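# Move one bottle from the cabinet onto the bench

## Task

Remove exactly one bottle from the cabinet and leave it standing upright on the bench; the remaining two bottles must still be inside the cabinet at the end.

## Robot and tools

Robot and scene. There are two arms, left_arm and right_arm. Each rides its own carriage on one shared floor track that runs along y at x = 0: left_rail carries left_arm and is always the one toward +y, right_rail carries right_arm. An arm's base sits at x = 0, y = its carriage's position_m, z = 0.04 m, facing +x. The scene frame is fixed to the table: table top at z = 0, +z up, +x the direction the arms face, +y to their left, y = 0 at the middle of the track. The table starts at x = 0.17 m. Anything that ends up off the table, including on the track or the metal strip beside it, fails the job.

Gripper. Fingers point along the gripper's +z axis and close along its y axis. end_effector_position is the spot between the pads when shut; fingertips extend about 33 mm past it at small gaps, 9 mm when fully open. A block juts about 10 cm toward the gripper's +x and turns with it, so mind it near the cabinet walls.

execute_actions(actions, cameras). actions is an ordered list; each action may hold rows, steps, until, and rail commands. rows: up to 15 rows, each applied for one control step of 1/30 s. Every row is 18 numbers in [-1, 1], even if one arm is idle: left dx, dy, dz, rx, ry, rz, left gripper position, force_limit, speed, then the same nine for the right arm. The six pose numbers are an offset, not a pose: measured from that arm's Hand target as it stood when the action began, along the Hand target's own axes, and every row in the action counts from that same start. 1.0 equals 0.6 m of travel or 180 degrees; rx, ry, rz form one rotation vector. Sending the same offset in a new action moves the arm further again. Six zeros re-request the current Hand target. steps: 1 to 450, at least the number of rows, default 15; after the last row the arm keeps heading for that row's target. until: ends the action early, reading only left_rail/right_rail fields, e.g. {"right_rail": {"position_status": ["!=", "moving"]}} or {"all": {"status": "ended"}}. For gentle motion, ramp the offsets up a little each row rather than jumping. cameras: list of names, ["all"], or []; images come by default only for an empty actions list.

Gripper numbers. position: +1 fully open (140 mm), pads touch near -0.8, -1 closes until blocked. force_limit (-1 to +1) sets grip force, roughly 14 N at -1 up to 58 N at +1; faster closes squeeze harder. speed (-1 to +1) is closing rate, about 30 to 250 mm/s. Both start at +1. To leave a gripper unchanged, resend its last three numbers; 0 is a real command. After closing, check object_status: 2 means stopped on something while closing (a grip), 3 means reached the target or pads met (maybe empty), 1 stopped while opening, 0 moving. position_measured is in counts: 3 open, about 139 at 60 mm, 230 pads touching.

Rails. Command inside an action, e.g. {"left_rail": {"position_m": 0.4}}. position_m is an absolute place on the track (left_rail -0.8 to 1.5, right_rail -1.5 to 0.8, metres); speed_m_s 0.01 to 1; acceleration_factor 0.1 to 1; {"stop": true} brakes. Keep carriages at least 0.78 m apart. Follow a drive with an action using until position_status != moving, and let it arrive before aiming the arm at a scene point. An out-of-range value or unknown name rejects the whole call.

move(target, speed, blend, stop_force, zero, blocking, cameras). target is one 18-number row or a list of up to 15 rows, same layout and scale as rows; every row is an offset from the Hand targets at the move's start, not from the previous row. Paths are straight and do not avoid obstacles. speed: m/s, 0.002 to 3.2, default 0.25, one value or one per target. blend: corner rounding in metres for lists, default 0 (stop at each). stop_force: 4 to 120 N, ends an arm's path when the wrist sensor feels that much push; useful for setting the bottle down slowly; avoid it while turning the gripper or when pulling off a contact. zero: default true, re-zero before the move. blocking=false returns early (not with stop_force); then use wait or stop before further rows or moves. The result adds a move: line with done, off_target, held, fault, etc.

wait(seconds 0 to 10), stop() brakes a running move, zoom_image(camera, region [x0, y0, x1, y1] in pixels, at most 504 by 504) on cam_high, cam_low, cam_front, cam_side, cam_left_wrist or cam_right_wrist, zero_wrist_force(arm), finished_scene(scene 1 or 2) once the bottle stands on the bench and holds without the robot.

Reading results. Positions in metres, orientation as quat wxyz, in the scene frame, possibly a few cm off. Hand target is where the next offsets start from. Joint positions list rail then six joints per arm. Wrist force/torque are in the gripper's axes. Rail position_status: moving, done, contact_stop, time_out, stopped_with_arm, stopped_for_other_arm, stopped_for_other_carriage; position_answer taken or not_taken.

Cautions. Commanded orientation is clipped to 32 degrees from the current one per step. Outside force near 150 N or joint torque at its limit (wrist joints 48 N m) stops the arm for 10 s; a stiff arm faults if aimed even slightly past a firm contact. Never let the arms or carriages touch each other. Don't let the bottle drop, tip, or be released while moving; don't knock the other two bottles out. Avoid holding loads stretched out for long, as motors overheat at 85 °C.

Each tool is called as name(argument=value, ...) on one line, values as JSON.

## Session

execute_actions(actions=[])

Scene clock: 0.00 s.
left_arm: end_effector_position=(+0.3563, +1.0982, +0.5790) position_measured=3 object_status=3 end_effector_quat_wxyz=(+0.000, +0.000, +1.000, +0.000) | right_arm: end_effector_position=(+0.3563, -0.9762, +0.5790) position_measured=3 object_status=3 end_effector_quat_wxyz=(+0.000, +0.000, +1.000, +0.000)
Joint positions: left_arm=[1.02 -0.281 -2.157 1.821 -1.235 -1.571 -0.28] | right_arm=[-1.055 -0.28 -2.157 1.821 -1.235 -1.571 -0.28]
Joint velocities: within noise
Joint torques (N m): no reading
Motor temperatures (°C): left_arm=[39 28 28 38 39 40] | right_arm=[35 29 27 42 30 41]
Wrist force (N): no reading
Wrist torque (N m): no reading
Wrist force, peak (N): no reading
Hand target: left_arm +0.3563, +1.0982, +0.5790; +0.000, +0.000, +1.000, +0.000 | right_arm +0.3563, -0.9762, +0.5790; +0.000, +0.000, +1.000, +0.000
Tool commands: left_gripper/position=+1.0 left_gripper/force_limit=+1.0 left_gripper/speed=+1.0 right_gripper/position=+1.0 right_gripper/force_limit=+1.0 right_gripper/speed=+1.0
left_rail: position_m=1.020 position_status=done
right_rail: position_m=-1.055 position_status=done

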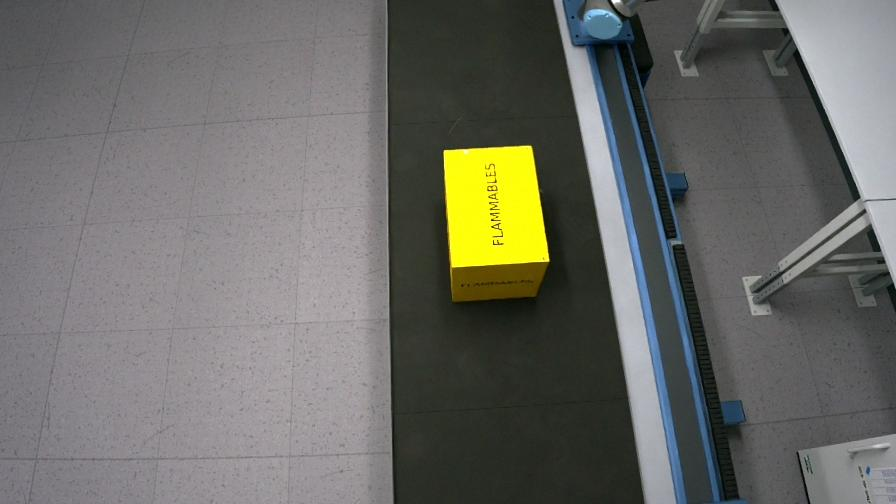

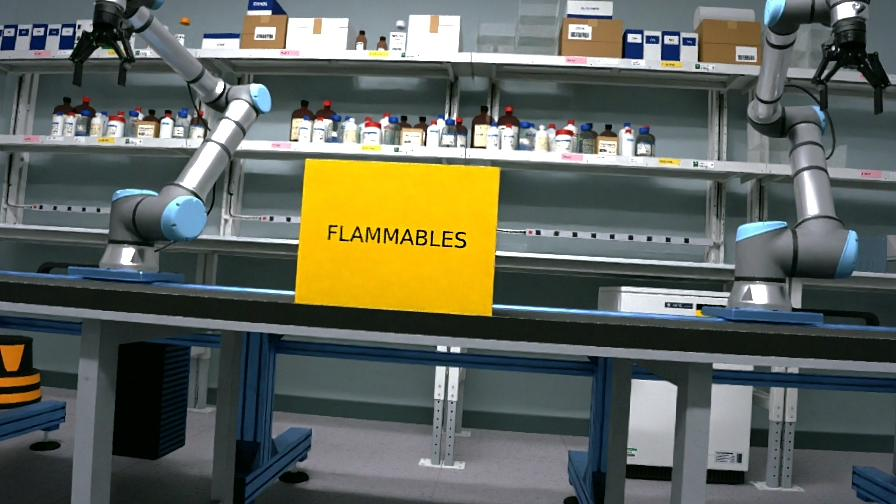

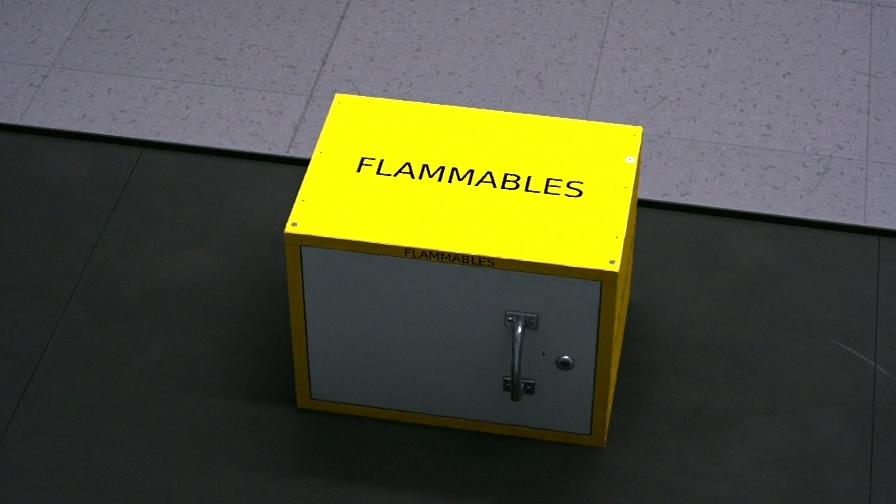

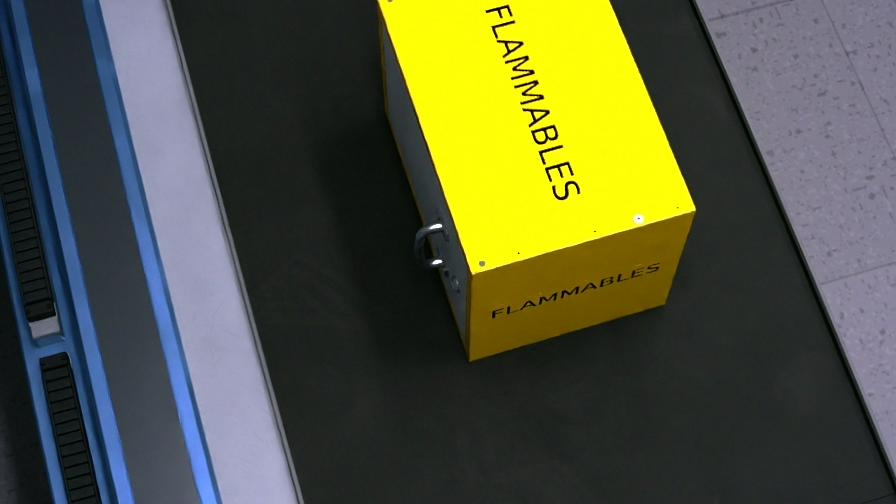

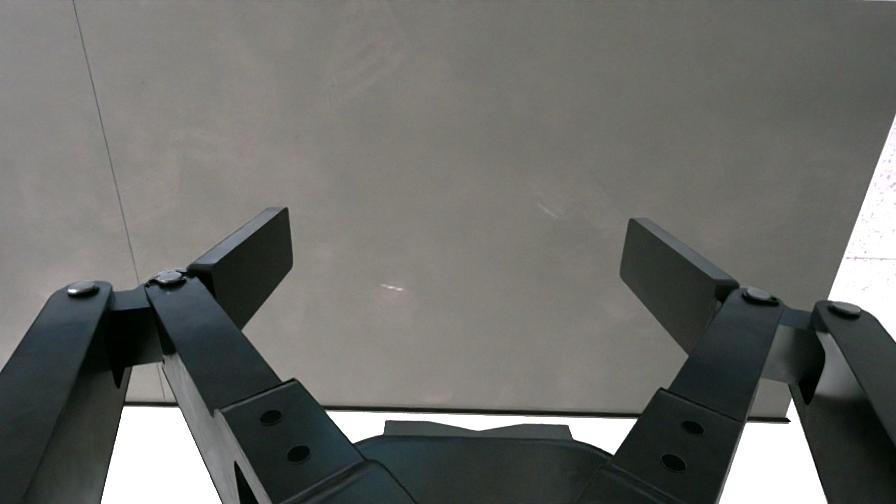

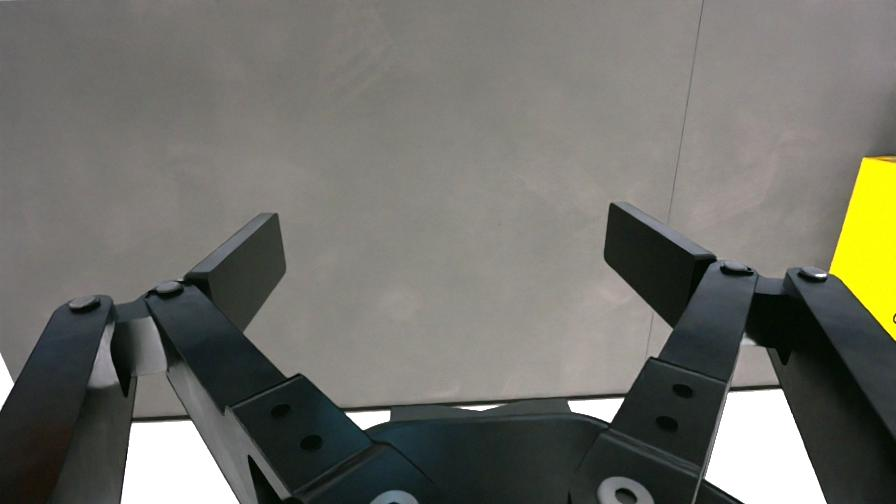

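zoom_image(camera="cam_front", region=[460, 280, 640, 450])

zoom_image(camera="cam_side", region=[380, 190, 500, 370])

Scaled by 2.800 from the camera's 896x504 image, which has a finer 1280x720 frame.

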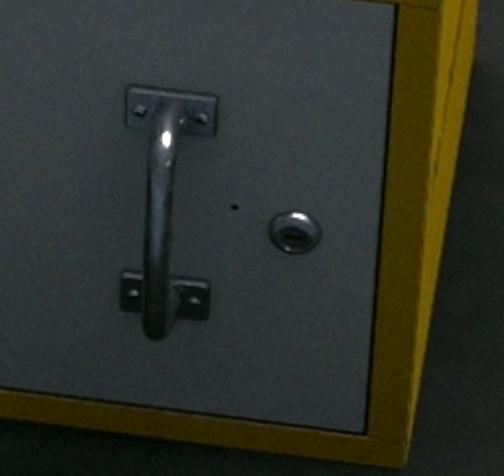

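Scaled by 2.800 from the camera's 896x504 image, which has a finer 1280x720 frame.

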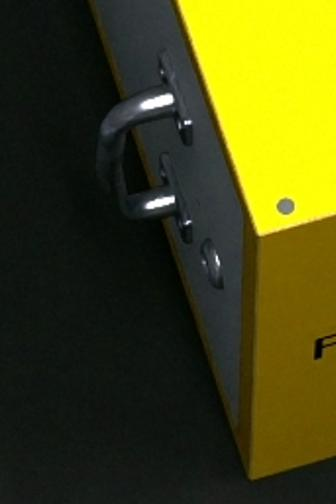

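execute_actions(actions=[{"left_rail":{"position_m":0.85},"steps":150,"until":{"left_rail":{"position_status":["!=","moving"]}}}])

move(target=[0,0,0,0,-0.3056,0,1,1,1,0,0,0,0,0,0,1,1,1], speed=0.5)

Scene clock: 98.03 s.
left_arm: end_effector_position=(+0.3563, +0.9286, +0.5790) position_measured=3 object_status=3 end_effector_quat_wxyz=(+0.000, +0.000, +1.000, +0.000) | right_arm: end_effector_position=(+0.3563, -0.9762, +0.5790) position_measured=3 object_status=3 end_effector_quat_wxyz=(+0.000, +0.000, +1.000, +0.000)
Joint positions: left_arm=[0.85 -0.281 -2.157 1.821 -1.235 -1.571 -0.28] | right_arm=[-1.055 -0.28 -2.157 1.821 -1.235 -1.571 -0.281]
Joint torques (N m): left_arm=[5.36 1.84 -45.85 -4.87 0.27 -0.09] | right_arm=[-1.3 4.52 -46.03 -4.12 -0.18 0.39]
Wrist force (N): left_arm=[-0.5 -0.1 0.1] | right_arm=[0.0 -0.4 -0.2]
Wrist torque (N m): left_arm=[-0.02 0.11 0.01] | right_arm=[-0.09 -0.01 0.00]
Wrist force, peak (N): left_arm=[-0.1 1.8 0.4] | right_arm=[0.0 -0.6 -0.5]
Hand target: left_arm +0.3563, +0.9286, +0.5790; +0.000, +0.000, +1.000, +0.000 | right_arm +0.3563, -0.9762, +0.5790; +0.000, +0.000, +1.000, +0.000
Tool commands: left_gripper/position=+1.0 left_gripper/force_limit=+1.0 left_gripper/speed=+1.0 right_gripper/position=+1.0 right_gripper/force_limit=+1.0 right_gripper/speed=+1.0
left_rail: position_m=0.850 position_status=done
right_rail: position_m=-1.055 position_status=done

Scene clock: 100.33 s.
left_arm: end_effector_position=(+0.3578, +0.9304, +0.5790) position_measured=3 object_status=3 end_effector_quat_wxyz=(+0.423, +0.042, +0.901, -0.081) | right_arm: end_effector_position=(+0.3563, -0.9762, +0.5790) position_measured=3 object_status=3 end_effector_quat_wxyz=(+0.000, +0.000, +1.000, +0.000)
Joint positions: left_arm=[0.85 -0.635 -2.81 2.292 -1.903 -1.264 -0.403] | right_arm=[-1.055 -0.28 -2.157 1.821 -1.235 -1.571 -0.281]
Joint torques (N m): left_arm=[18.4 61.06 -32.36 -9.81 -2.39 3.74] | right_arm=[-0.75 3.37 -46 -4.12 -0.14 0.69]
Wrist force (N): left_arm=[-2.4 1.4 -0.7] | right_arm=[0.2 -0.3 0.1]
Wrist torque (N m): left_arm=[0.24 0.52 -0.33] | right_arm=[-0.06 -0.03 0.01]
Wrist force, peak (N): left_arm=[-2.8 1.1 -0.9] | right_arm=[0.3 -0.7 -0.4]
Hand target: left_arm +0.3563, +0.9286, +0.5790; +0.462, +0.000, +0.887, +0.000 | right_arm +0.3563, -0.9762, +0.5790; +0.000, +0.000, +1.000, +0.000
Off the commanded pose: left_arm 0.002 m, 12 deg | right_arm 0.000 m, 0 deg.
left_rail: position_m=0.850 position_status=done
right_rail: position_m=-1.055 position_status=done
move: off_target (left_arm)

move(target=[0.068,-0.965,0.048,0.1365,0,0.0957,1,1,1,0,0,0,0,0,0,1,1,1], speed=0.4)

Scene clock: 107.87 s.
left_arm: end_effector_position=(+0.3565, +0.3496, +0.5291) position_measured=3 object_status=3 end_effector_quat_wxyz=(+0.446, +0.230, +0.857, -0.119) | right_arm: end_effector_position=(+0.3563, -0.9762, +0.5790) position_measured=3 object_status=3 end_effector_quat_wxyz=(+0.000, +0.000, +1.000, +0.000)
Joint positions: left_arm=[0.85 -1.74 -2.158 2.262 -2.135 -0.694 -0.998] | right_arm=[-1.055 -0.28 -2.157 1.821 -1.235 -1.571 -0.281]
Joint torques (N m): left_arm=[16.49 17.99 -60.7 -9.07 -0.78 3.66] | right_arm=[-1.69 4.62 -45.11 -4.32 -0.46 0.78]
Wrist force (N): left_arm=[-2.4 1.6 -0.8] | right_arm=[-0.2 -0.4 -0.2]
Wrist torque (N m): left_arm=[0.29 0.51 -0.42] | right_arm=[-0.07 0.03 0.00]
Wrist force, peak (N): left_arm=[-4.1 1.7 -0.6] | right_arm=[-0.2 -0.8 -0.5]
Hand target: left_arm +0.3565, +0.3496, +0.5291; +0.446, +0.230, +0.857, -0.119 | right_arm +0.3563, -0.9762, +0.5790; +0.000, +0.000, +1.000, +0.000
Off the commanded pose: left_arm 0.000 m, 0 deg | right_arm 0.000 m, 0 deg.
left_rail: position_m=0.850 position_status=done
right_rail: position_m=-1.055 position_status=done
move: done

move(target=[0.240,-0.611,0.439,0,0,0,1,1,1,0,0,0,0,0,0,1,1,1], speed=0.4, cameras=["cam_left_wrist","cam_side","cam_front","cam_low"])

Scene clock: 115.67 s.
left_arm: end_effector_position=(+0.2886, -0.0344, +0.2600) position_measured=3 object_status=3 end_effector_quat_wxyz=(+0.446, +0.230, +0.857, -0.119) | right_arm: end_effector_position=(+0.3563, -0.9762, +0.5790) position_measured=3 object_status=3 end_effector_quat_wxyz=(+0.000, +0.000, +1.000, +0.000)
Joint positions: left_arm=[0.85 -1.743 -1.229 1.993 -2.791 -0.693 -1.002] | right_arm=[-1.055 -0.28 -2.157 1.821 -1.235 -1.571 -0.281]
Joint torques (N m): left_arm=[16.34 -49.99 -48.79 -8.95 -0.86 3.42] | right_arm=[-2.29 2.2 -45.93 -3.9 -0.21 0.9]
Wrist force (N): left_arm=[-2.4 1.8 0.2] | right_arm=[0.0 -0.6 0.2]
Wrist torque (N m): left_arm=[0.28 0.53 -0.42] | right_arm=[-0.14 0.00 0.00]
Wrist force, peak (N): left_arm=[-3.9 4.4 -2.1] | right_arm=[0.1 -0.8 0.1]
Hand target: left_arm +0.2886, -0.0345, +0.2599; +0.446, +0.230, +0.857, -0.119 | right_arm +0.3563, -0.9762, +0.5790; +0.000, +0.000, +1.000, +0.000
Off the commanded pose: left_arm 0.000 m, 0 deg | right_arm 0.000 m, 0 deg.
left_rail: position_m=0.850 position_status=done
right_rail: position_m=-1.055 position_status=done
move: done
camera_calibration:
cam_left_wrist: T_world_to_cam=[[0.479347, 0.877095, -0.0304994, -0.095436], [0.216019, -0.0842321, 0.972749, -0.320847], [0.850625, -0.472873, -0.229845, -0.0176454], [0, 0, 0, 1]] pos_world=[0.130065, 0.0483369, 0.305137]
Images, in order (width x height): cam_low 896x504, cam_front 896x504, cam_side 896x504, cam_left_wrist 896x504.

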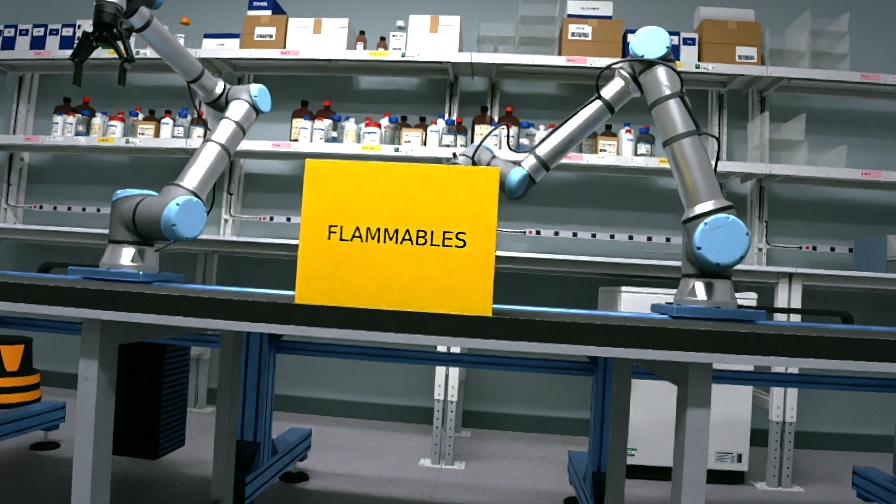

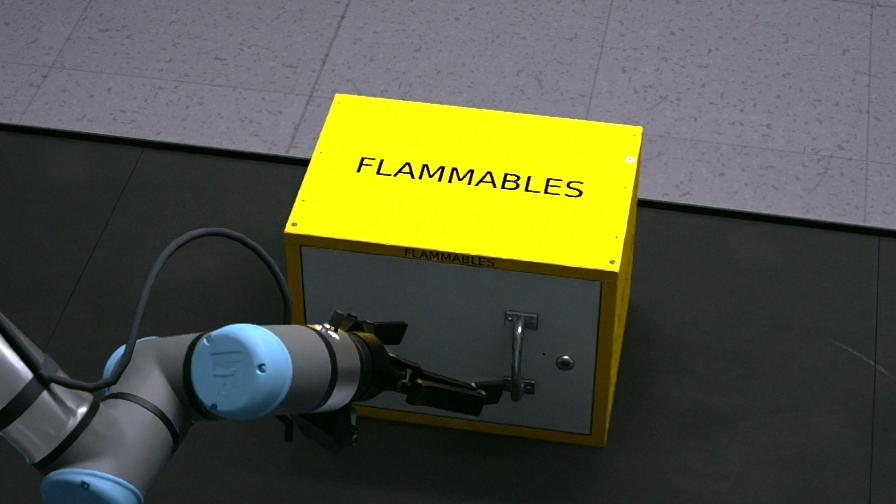

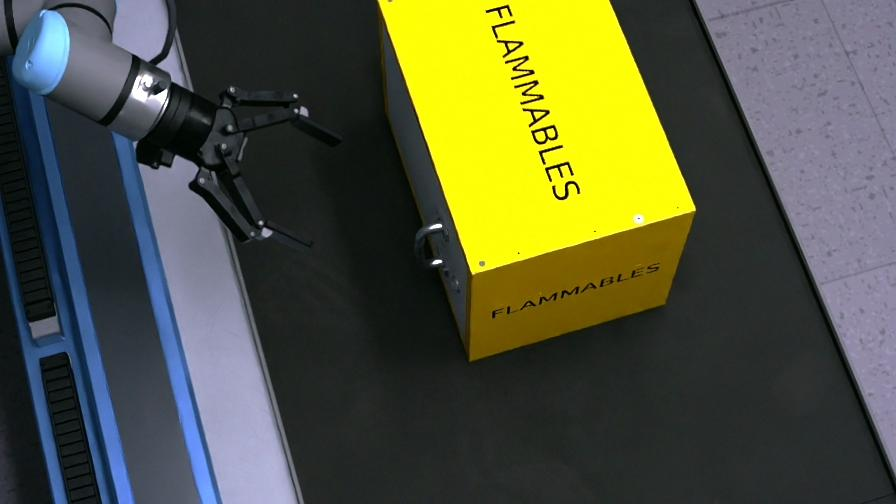

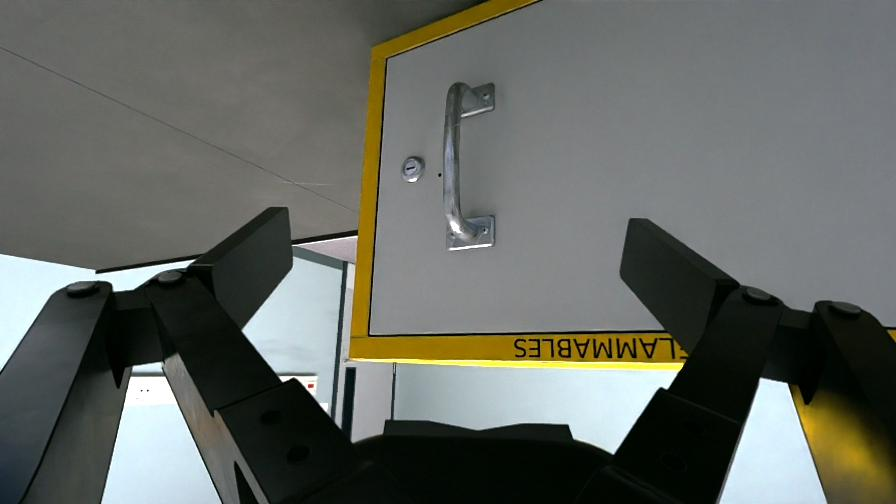

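move(target=[0.0197,-0.0058,0.268,0,0,0,1,1,1,0,0,0,0,0,0,1,1,1], speed=0.08, stop_force=15, cameras=["cam_left_wrist","cam_side","cam_front"])

Scene clock: 127.63 s.
left_arm: end_effector_position=(+0.3810, -0.0910, +0.1714) position_measured=3 object_status=3 end_effector_quat_wxyz=(+0.446, +0.230, +0.857, -0.119) | right_arm: end_effector_position=(+0.3563, -0.9762, +0.5790) position_measured=3 object_status=3 end_effector_quat_wxyz=(+0.000, +0.000, +1.000, +0.000)
Joint positions: left_arm=[0.85 -1.614 -1.007 1.88 -3.026 -0.757 -0.834] | right_arm=[-1.055 -0.28 -2.157 1.821 -1.235 -1.571 -0.281]
Joint torques (N m): left_arm=[-9.89 -106.56 -21.7 -1.09 5.65 -4.11] | right_arm=[-1.47 4.58 -45.72 -4.06 -0.31 1.05]
Wrist force (N): left_arm=[-2.9 1.5 -0.4] | right_arm=[0.1 -0.3 0.0]
Wrist torque (N m): left_arm=[0.20 0.59 -0.28] | right_arm=[-0.06 -0.03 0.00]
Wrist force, peak (N): left_arm=[9.1 -7.1 -37.5] | right_arm=[0.1 -0.8 -0.1]
Hand target: left_arm +0.3810, -0.0910, +0.1714; +0.446, +0.230, +0.857, -0.119 (not the last commanded pose) | right_arm +0.3563, -0.9762, +0.5790; +0.000, +0.000, +1.000, +0.000
Off the commanded pose: left_arm 0.021 m, 0 deg | right_arm 0.000 m, 0 deg.
left_rail: position_m=0.850 position_status=done
right_rail: position_m=-1.055 position_status=done
move: contact (left_arm)
camera_calibration:
cam_left_wrist: T_world_to_cam=[[0.479173, 0.877195, -0.0303579, -0.0927775], [0.216136, -0.0844019, 0.972708, -0.259407], [0.850693, -0.472657, -0.230036, -0.143344], [0, 0, 0, 1]] pos_world=[0.222465, -0.00826301, 0.216537]
Images, in order (width x height): cam_front 896x504, cam_side 896x504, cam_left_wrist 896x504.

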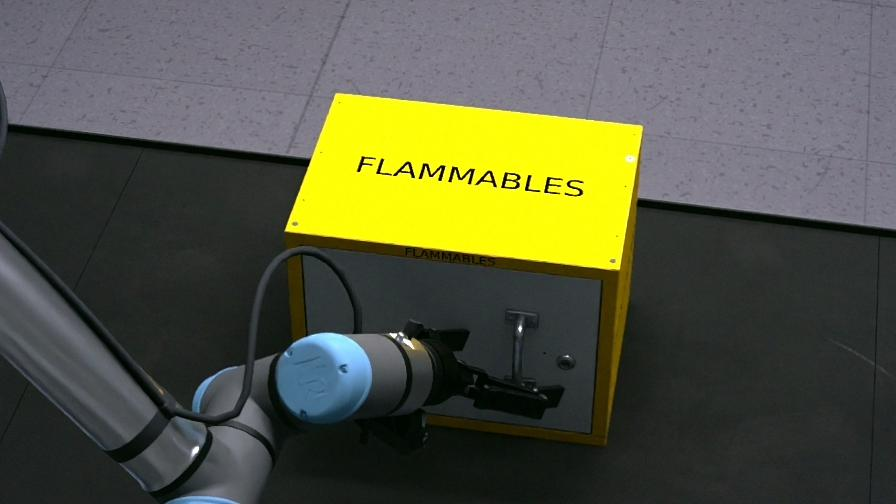

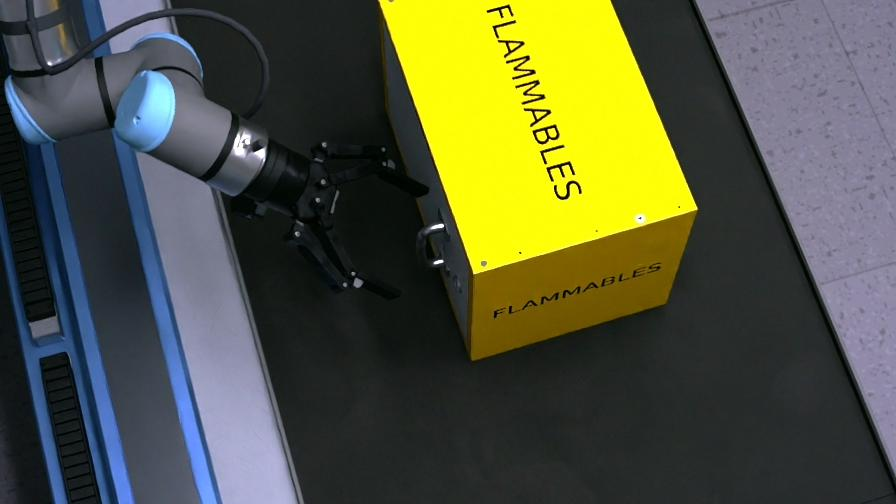

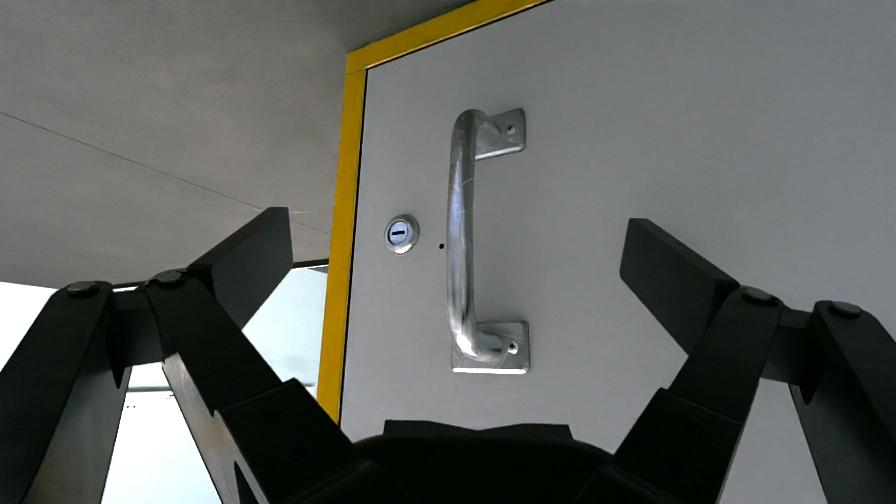

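move(target=[0,0,-0.06,0,0,0,-0.08,-1,-0.5,0,0,0,0,0,0,1,1,1], speed=0.1)

Scene clock: 135.60 s.
left_arm: end_effector_position=(+0.3555, -0.0763, +0.1921) position_measured=139 object_status=0 end_effector_quat_wxyz=(+0.446, +0.230, +0.857, -0.119) | right_arm: end_effector_position=(+0.3563, -0.9762, +0.5790) position_measured=3 object_status=3 end_effector_quat_wxyz=(+0.000, +0.000, +1.000, +0.000)
Joint positions: left_arm=[0.85 -1.648 -1.062 1.917 -2.978 -0.739 -0.875] | right_arm=[-1.055 -0.28 -2.157 1.821 -1.235 -1.571 -0.281]
Joint torques (N m): left_arm=[-11.03 -102.35 -22.06 -0.98 5.27 -4.2] | right_arm=[0.05 3.31 -46.72 -3.96 -0.02 0.98]
Wrist force (N): left_arm=[-2.7 2.0 -0.3] | right_arm=[-0.1 -0.2 0.1]
Wrist torque (N m): left_arm=[0.31 0.66 -0.26] | right_arm=[-0.04 0.02 0.00]
Wrist force, peak (N): left_arm=[-3.3 1.8 -0.9] | right_arm=[0.3 -0.7 -0.5]
Hand target: left_arm +0.3555, -0.0763, +0.1921; +0.446, +0.230, +0.857, -0.119 | right_arm +0.3563, -0.9762, +0.5790; +0.000, +0.000, +1.000, +0.000
Off the commanded pose: left_arm 0.000 m, 0 deg | right_arm 0.000 m, 0 deg.
left_rail: position_m=0.850 position_status=done
right_rail: position_m=-1.055 position_status=done
move: done

move(target=[[-0.009,-0.027,0.0128,-0.0819,0,-0.0574,-0.08,-1,-0.5,0,0,0,0,0,0,1,1,1],[0.0018,-0.0052,0.0907,-0.0819,0,-0.0574,-0.08,-1,-0.5,0,0,0,0,0,0,1,1,1]], speed=0.06, stop_force=15, cameras=["cam_left_wrist","cam_side","cam_front"])

Scene clock: 147.07 s.
left_arm: end_effector_position=(+0.3920, -0.1009, +0.1600) position_measured=139 object_status=3 end_effector_quat_wxyz=(+0.459, +0.093, +0.882, -0.048) | right_arm: end_effector_position=(+0.3563, -0.9762, +0.5790) position_measured=3 object_status=3 end_effector_quat_wxyz=(+0.000, +0.000, +1.000, +0.000)
Joint positions: left_arm=[0.85 -1.633 -0.961 1.717 -2.534 -0.626 -1.317] | right_arm=[-1.055 -0.28 -2.157 1.821 -1.235 -1.571 -0.281]
Joint torques (N m): left_arm=[16.98 -73.04 -47.39 -8.85 -0.12 3.81] | right_arm=[-1.55 2.82 -46.65 -3.9 -0.22 1]
Wrist force (N): left_arm=[-2.2 1.5 -0.3] | right_arm=[-0.2 -0.4 0.2]
Wrist torque (N m): left_arm=[0.22 0.47 -0.41] | right_arm=[-0.07 0.04 0.00]
Wrist force, peak (N): left_arm=[-3.7 2.0 -0.3] | right_arm=[0.3 -1.1 -0.3]
Hand target: left_arm +0.3920, -0.1009, +0.1600; +0.459, +0.093, +0.882, -0.048 | right_arm +0.3563, -0.9762, +0.5790; +0.000, +0.000, +1.000, +0.000
Off the commanded pose: left_arm 0.000 m, 0 deg | right_arm 0.000 m, 0 deg.
left_rail: position_m=0.850 position_status=done
right_rail: position_m=-1.055 position_status=done
move: done
camera_calibration:
cam_left_wrist: T_world_to_cam=[[0.184658, 0.982327, -0.0305657, 0.0364874], [0.231588, -0.0132669, 0.972724, -0.250429], [0.955128, -0.186699, -0.229945, -0.172114], [0, 0, 0, 1]] pos_world=[0.215649, -0.0712985, 0.205137]
Images, in order (width x height): cam_front 896x504, cam_side 896x504, cam_left_wrist 896x504.

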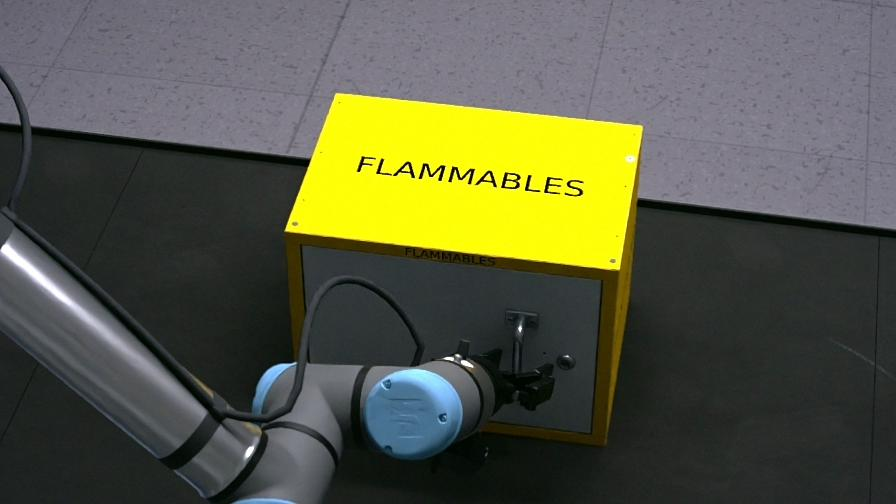

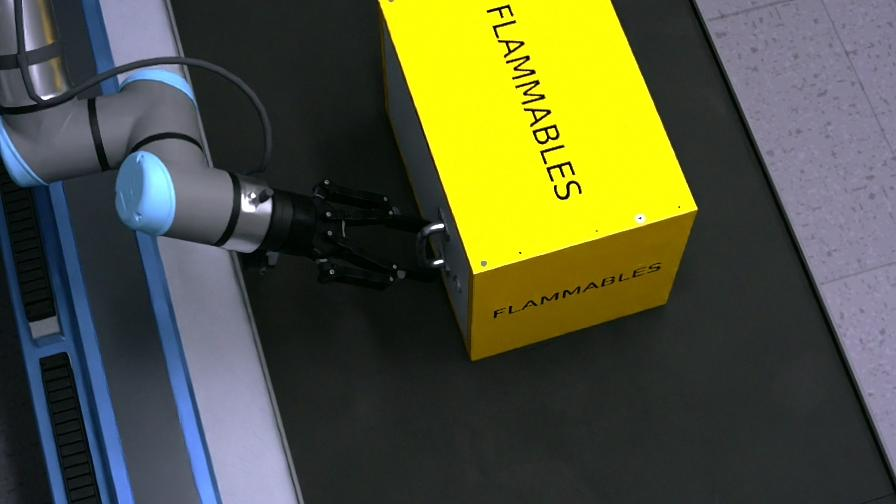

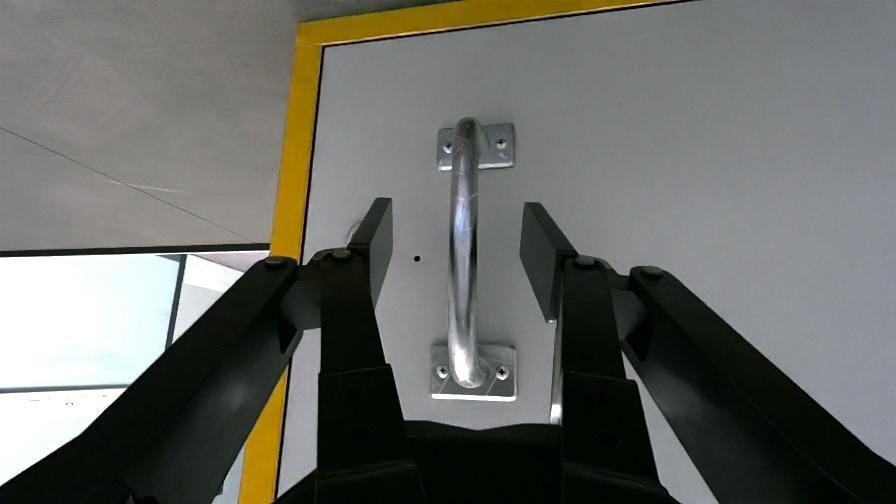

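execute_actions(actions=[{"rows":[[0,0,0,0,0,0,-1,-1,-1,0,0,0,0,0,0,1,1,1]],"steps":75}], cameras=["cam_left_wrist"])

Scene clock: 152.67 s.
left_arm: end_effector_position=(+0.3921, -0.1010, +0.1600) position_measured=208 object_status=2 end_effector_quat_wxyz=(+0.459, +0.093, +0.882, -0.048) | right_arm: end_effector_position=(+0.3563, -0.9762, +0.5790) position_measured=3 object_status=3 end_effector_quat_wxyz=(+0.000, +0.000, +1.000, +0.000)
Joint positions: left_arm=[0.85 -1.633 -0.961 1.717 -2.534 -0.626 -1.317] | right_arm=[-1.055 -0.28 -2.157 1.821 -1.235 -1.571 -0.281]
Joint torques (N m): left_arm=[-9.61 -73.24 -46.36 -9.2 -0.16 3.38] | right_arm=[-0.02 4.99 -46.83 -3.72 -0.11 1.13]
Wrist force (N): left_arm=[-1.6 25.7 -10.8] | right_arm=[-0.4 -0.1 -0.1]
Wrist torque (N m): left_arm=[0.21 0.51 -0.62] | right_arm=[-0.02 0.09 0.00]
Wrist force, peak (N): left_arm=[-1.5 26.1 -11.1] | right_arm=[0.4 -0.4 -0.6]
Hand target: left_arm +0.3920, -0.1010, +0.1600; +0.459, +0.093, +0.882, -0.048 | right_arm +0.3563, -0.9762, +0.5790; +0.000, +0.000, +1.000, +0.000
Off the commanded pose: left_arm 0.000 m, 0 deg | right_arm 0.000 m, 0 deg.
left_rail: position_m=0.850 position_status=done
right_rail: position_m=-1.055 position_status=done
camera_calibration:
cam_left_wrist: T_world_to_cam=[[0.184658, 0.982327, -0.0305657, 0.0364874], [0.231588, -0.0132669, 0.972724, -0.250429], [0.955128, -0.186699, -0.229945, -0.172114], [0, 0, 0, 1]] pos_world=[0.215649, -0.0712985, 0.205137]
Images, in order (width x height): cam_left_wrist 896x504.

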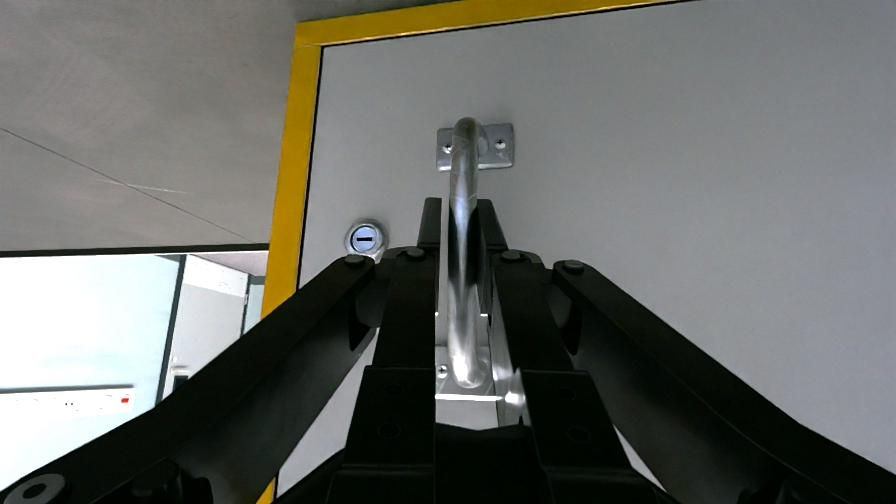

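move(target=[0.0462,0.0023,-0.0657,0.0364,0,0.0255,-1,-1,-1,0,0,0,0,0,0,1,1,1], speed=0.05, stop_force=70, cameras=["cam_front"])

Scene clock: 169.30 s.
left_arm: end_effector_position=(+0.3452, -0.0896, +0.1599) position_measured=209 object_status=2 end_effector_quat_wxyz=(+0.455, +0.154, +0.874, -0.080) | right_arm: end_effector_position=(+0.3563, -0.9762, +0.5790) position_measured=3 object_status=3 end_effector_quat_wxyz=(+0.000, +0.000, +1.000, +0.000)
Joint positions: left_arm=[0.85 -1.68 -1.003 1.829 -2.725 -0.651 -1.167] | right_arm=[-1.055 -0.28 -2.157 1.821 -1.235 -1.571 -0.281]
Joint torques (N m): left_arm=[-22.62 -105.39 -31.45 -11.78 -4.01 3.82] | right_arm=[-0.34 3.29 -45.75 -3.46 -0.07 1.23]
Wrist force (N): left_arm=[-4.0 18.2 0.0] | right_arm=[0.2 -0.1 -0.2]
Wrist torque (N m): left_arm=[0.00 0.40 -0.42] | right_arm=[-0.03 -0.06 0.00]
Wrist force, peak (N): left_arm=[-1.5 26.2 -11.1] | right_arm=[0.4 -0.6 -0.3]
Hand target: left_arm +0.3452, -0.0896, +0.1599; +0.455, +0.154, +0.874, -0.080 | right_arm +0.3563, -0.9762, +0.5790; +0.000, +0.000, +1.000, +0.000
Off the commanded pose: left_arm 0.000 m, 0 deg | right_arm 0.000 m, 0 deg.
left_rail: position_m=0.850 position_status=done
right_rail: position_m=-1.055 position_status=done
move: done
Images, in order (width x height): cam_front 896x504.

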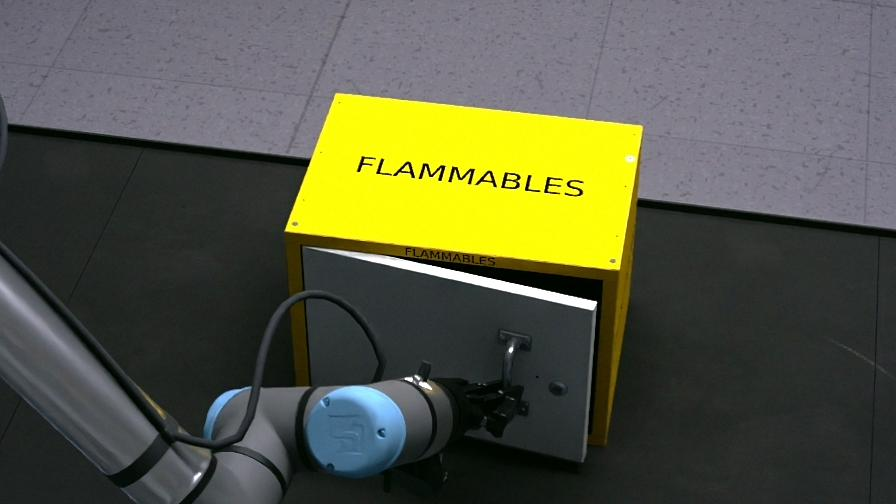

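move(target=[[0.0687,0.0133,-0.098,0.0546,0,0.0383,-1,-1,-1,0,0,0,0,0,0,1,1,1],[0.1328,0.0567,-0.1898,0.109,0,0.0766,-1,-1,-1,0,0,0,0,0,0,1,1,1],[0.1882,0.1278,-0.269,0.168,0,0.118,-1,-1,-1,0,0,0,0,0,0,1,1,1],[0.2315,0.2215,-0.3307,0.2366,0,0.1659,-1,-1,-1,0,0,0,0,0,0,1,1,1]], speed=0.08, blend=0.02, stop_force=80, cameras=["cam_front","cam_high","cam_side","cam_left_wrist"])

Scene clock: 186.43 s.
left_arm: end_effector_position=(+0.1630, +0.1181, +0.1599) position_measured=209 object_status=2 end_effector_quat_wxyz=(+0.374, +0.522, +0.718, -0.271) | right_arm: end_effector_position=(+0.3563, -0.9762, +0.5790) position_measured=3 object_status=3 end_effector_quat_wxyz=(+0.000, +0.000, +1.000, +0.000)
Joint positions: left_arm=[0.85 -1.785 -1.265 2.516 -3.711 -1.145 -0.323] | right_arm=[-1.055 -0.28 -2.157 1.821 -1.235 -1.571 -0.281]
Joint torques (N m): left_arm=[15.78 -68.98 -7.07 -9.13 -1.99 3.72] | right_arm=[-1.98 3.96 -46.81 -3.19 -0.36 1.62]
Wrist force (N): left_arm=[-1.6 0.4 0.9] | right_arm=[-0.1 -0.3 -0.1]
Wrist torque (N m): left_arm=[-0.02 0.34 -0.41] | right_arm=[-0.05 0.01 0.00]
Wrist force, peak (N): left_arm=[-4.4 19.0 0.1] | right_arm=[0.2 -0.7 -0.5]
Hand target: left_arm +0.1630, +0.1181, +0.1599; +0.374, +0.522, +0.718, -0.271 | right_arm +0.3563, -0.9762, +0.5790; +0.000, +0.000, +1.000, +0.000
Off the commanded pose: left_arm 0.000 m, 0 deg | right_arm 0.000 m, 0 deg.
left_rail: position_m=0.850 position_status=done
right_rail: position_m=-1.055 position_status=done
move: done
camera_calibration:
cam_left_wrist: T_world_to_cam=[[0.94314, 0.331038, -0.0300027, -0.183186], [0.103903, -0.207873, 0.972622, -0.150567], [0.315738, -0.920436, -0.230449, 0.278534], [0, 0, 0, 1]] pos_world=[0.10047, 0.285715, 0.205137]
Images, in order (width x height): cam_high 896x504, cam_front 896x504, cam_side 896x504, cam_left_wrist 896x504.

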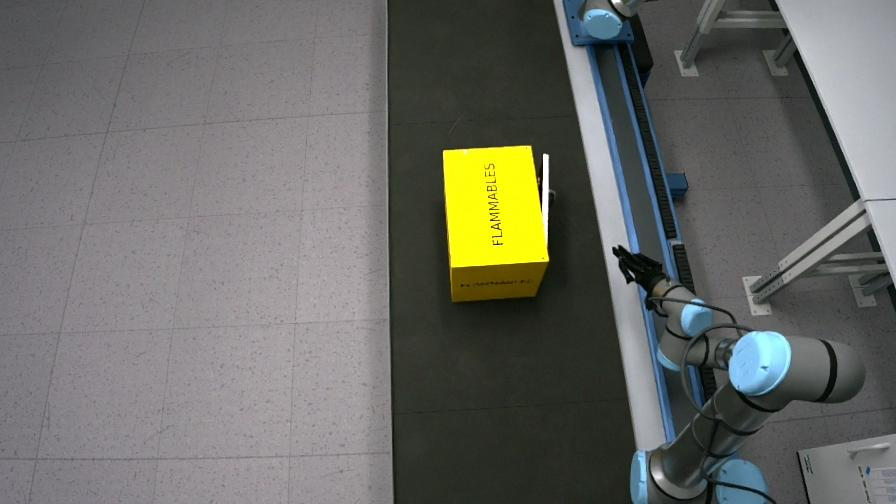

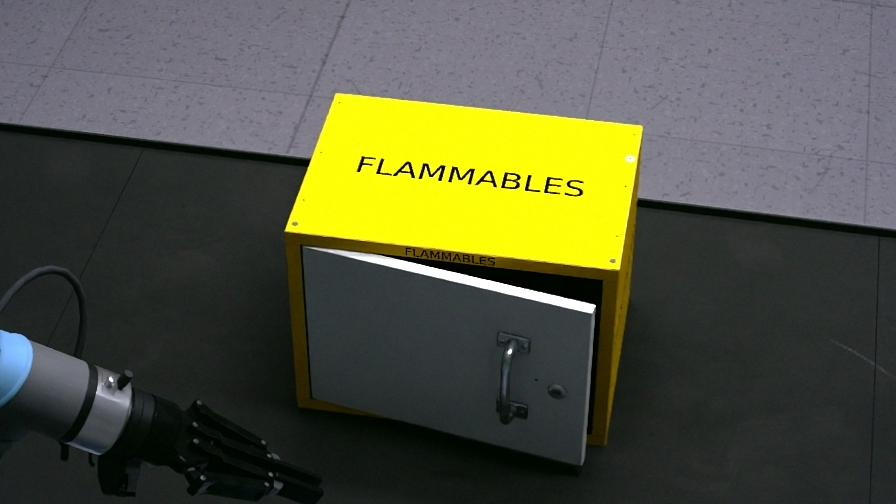

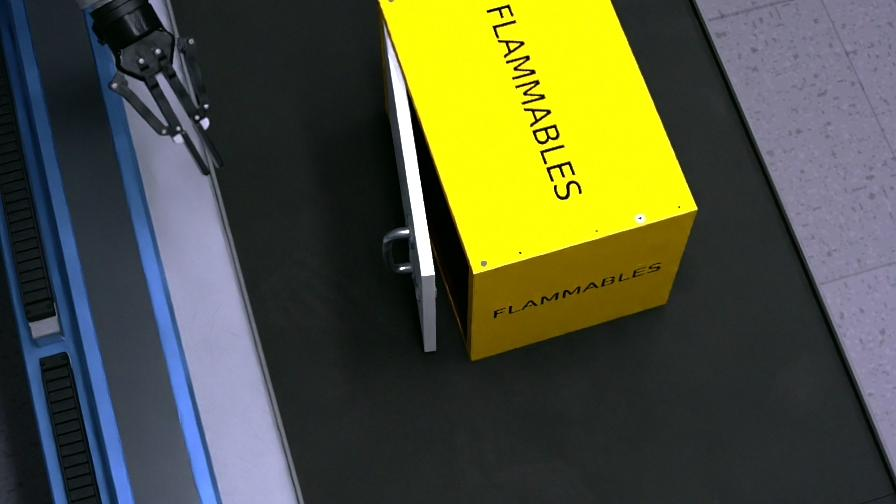

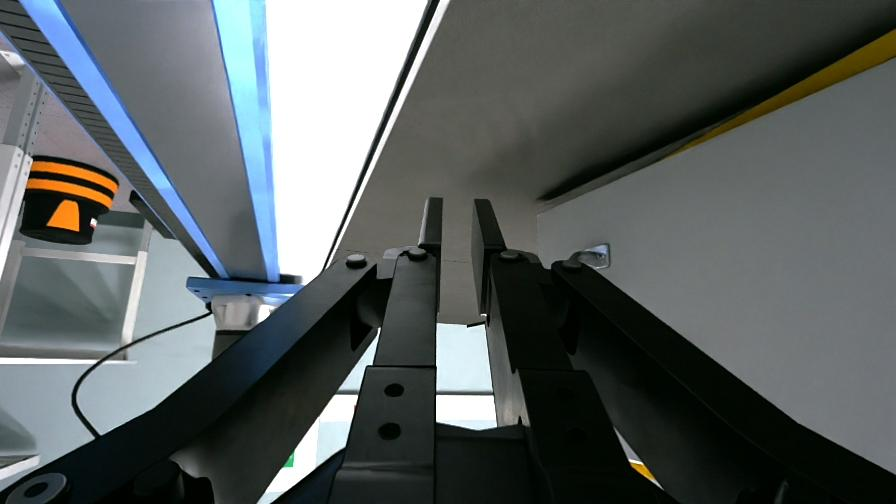

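execute_actions(actions=[{"left_rail":{"position_m":1.3},"right_rail":{"position_m":-0.75},"rows":[[0,0,0,0,0,0,-1,-1,-1,0,0,0,0,0,0,-1,-1,-0.5]],"steps":150,"until":{"all":{"status":"ended"}}}])

move(target=[0,0,0,0,0,0,-1,-1,-1,-0.067,0.367,0.217,0,-0.3056,0,-1,-1,-0.5], speed=0.4)

Scene clock: 202.23 s.
left_arm: end_effector_position=(+0.1630, +0.5681, +0.1599) position_measured=209 object_status=2 end_effector_quat_wxyz=(+0.374, +0.522, +0.718, -0.271) | right_arm: end_effector_position=(+0.3563, -0.6714, +0.5790) position_measured=232 object_status=3 end_effector_quat_wxyz=(+0.000, +0.000, +1.000, +0.000)
Joint positions: left_arm=[1.3 -1.785 -1.265 2.516 -3.711 -1.145 -0.323] | right_arm=[-0.75 -0.28 -2.157 1.821 -1.235 -1.571 -0.28]
Joint torques (N m): left_arm=[2.32 -52.91 -23.9 -8.27 1.16 3.63] | right_arm=[-0.95 5.52 -46.06 -3.69 -0.09 1.42]
Wrist force (N): left_arm=[-1.7 0.2 0.0] | right_arm=[-0.1 -0.3 0.0]
Wrist torque (N m): left_arm=[-0.06 0.35 -0.42] | right_arm=[-0.06 0.01 0.00]
Wrist force, peak (N): left_arm=[-2.8 -0.4 1.8] | right_arm=[0.3 -1.8 -0.2]
Hand target: left_arm +0.1630, +0.5681, +0.1599; +0.374, +0.522, +0.718, -0.271 | right_arm +0.3563, -0.6714, +0.5790; +0.000, +0.000, +1.000, +0.000
Off the commanded pose: left_arm 0.000 m, 0 deg | right_arm 0.000 m, 0 deg.
left_rail: position_m=1.300 position_status=done
right_rail: position_m=-0.750 position_status=done

Scene clock: 204.23 s.
left_arm: end_effector_position=(+0.1630, +0.5681, +0.1599) position_measured=209 object_status=2 end_effector_quat_wxyz=(+0.374, +0.522, +0.718, -0.271) | right_arm: end_effector_position=(+0.3965, -0.4512, +0.4488) position_measured=232 object_status=3 end_effector_quat_wxyz=(+0.462, +0.000, +0.887, +0.000)
Joint positions: left_arm=[1.3 -1.785 -1.265 2.516 -3.711 -1.145 -0.323] | right_arm=[-0.75 0.623 -2.189 2.485 -2.726 -2.069 0.39]
Joint torques (N m): left_arm=[-7.34 -31.27 -29.82 -6.62 3.58 3.28] | right_arm=[12.05 22.76 -41.46 -7.63 -4.73 3.57]
Wrist force (N): left_arm=[-1.6 0.5 0.5] | right_arm=[0.1 0.8 -0.2]
Wrist torque (N m): left_arm=[-0.01 0.32 -0.41] | right_arm=[0.31 -0.34 -0.03]
Wrist force, peak (N): left_arm=[-2.2 0.3 0.5] | right_arm=[1.7 2.3 0.5]
Hand target: left_arm +0.1630, +0.5681, +0.1599; +0.374, +0.522, +0.718, -0.271 | right_arm +0.3965, -0.4512, +0.4488; +0.462, +0.000, +0.887, +0.000
Off the commanded pose: left_arm 0.000 m, 0 deg | right_arm 0.000 m, 0 deg.
left_rail: position_m=1.300 position_status=done
right_rail: position_m=-0.750 position_status=done
move: done


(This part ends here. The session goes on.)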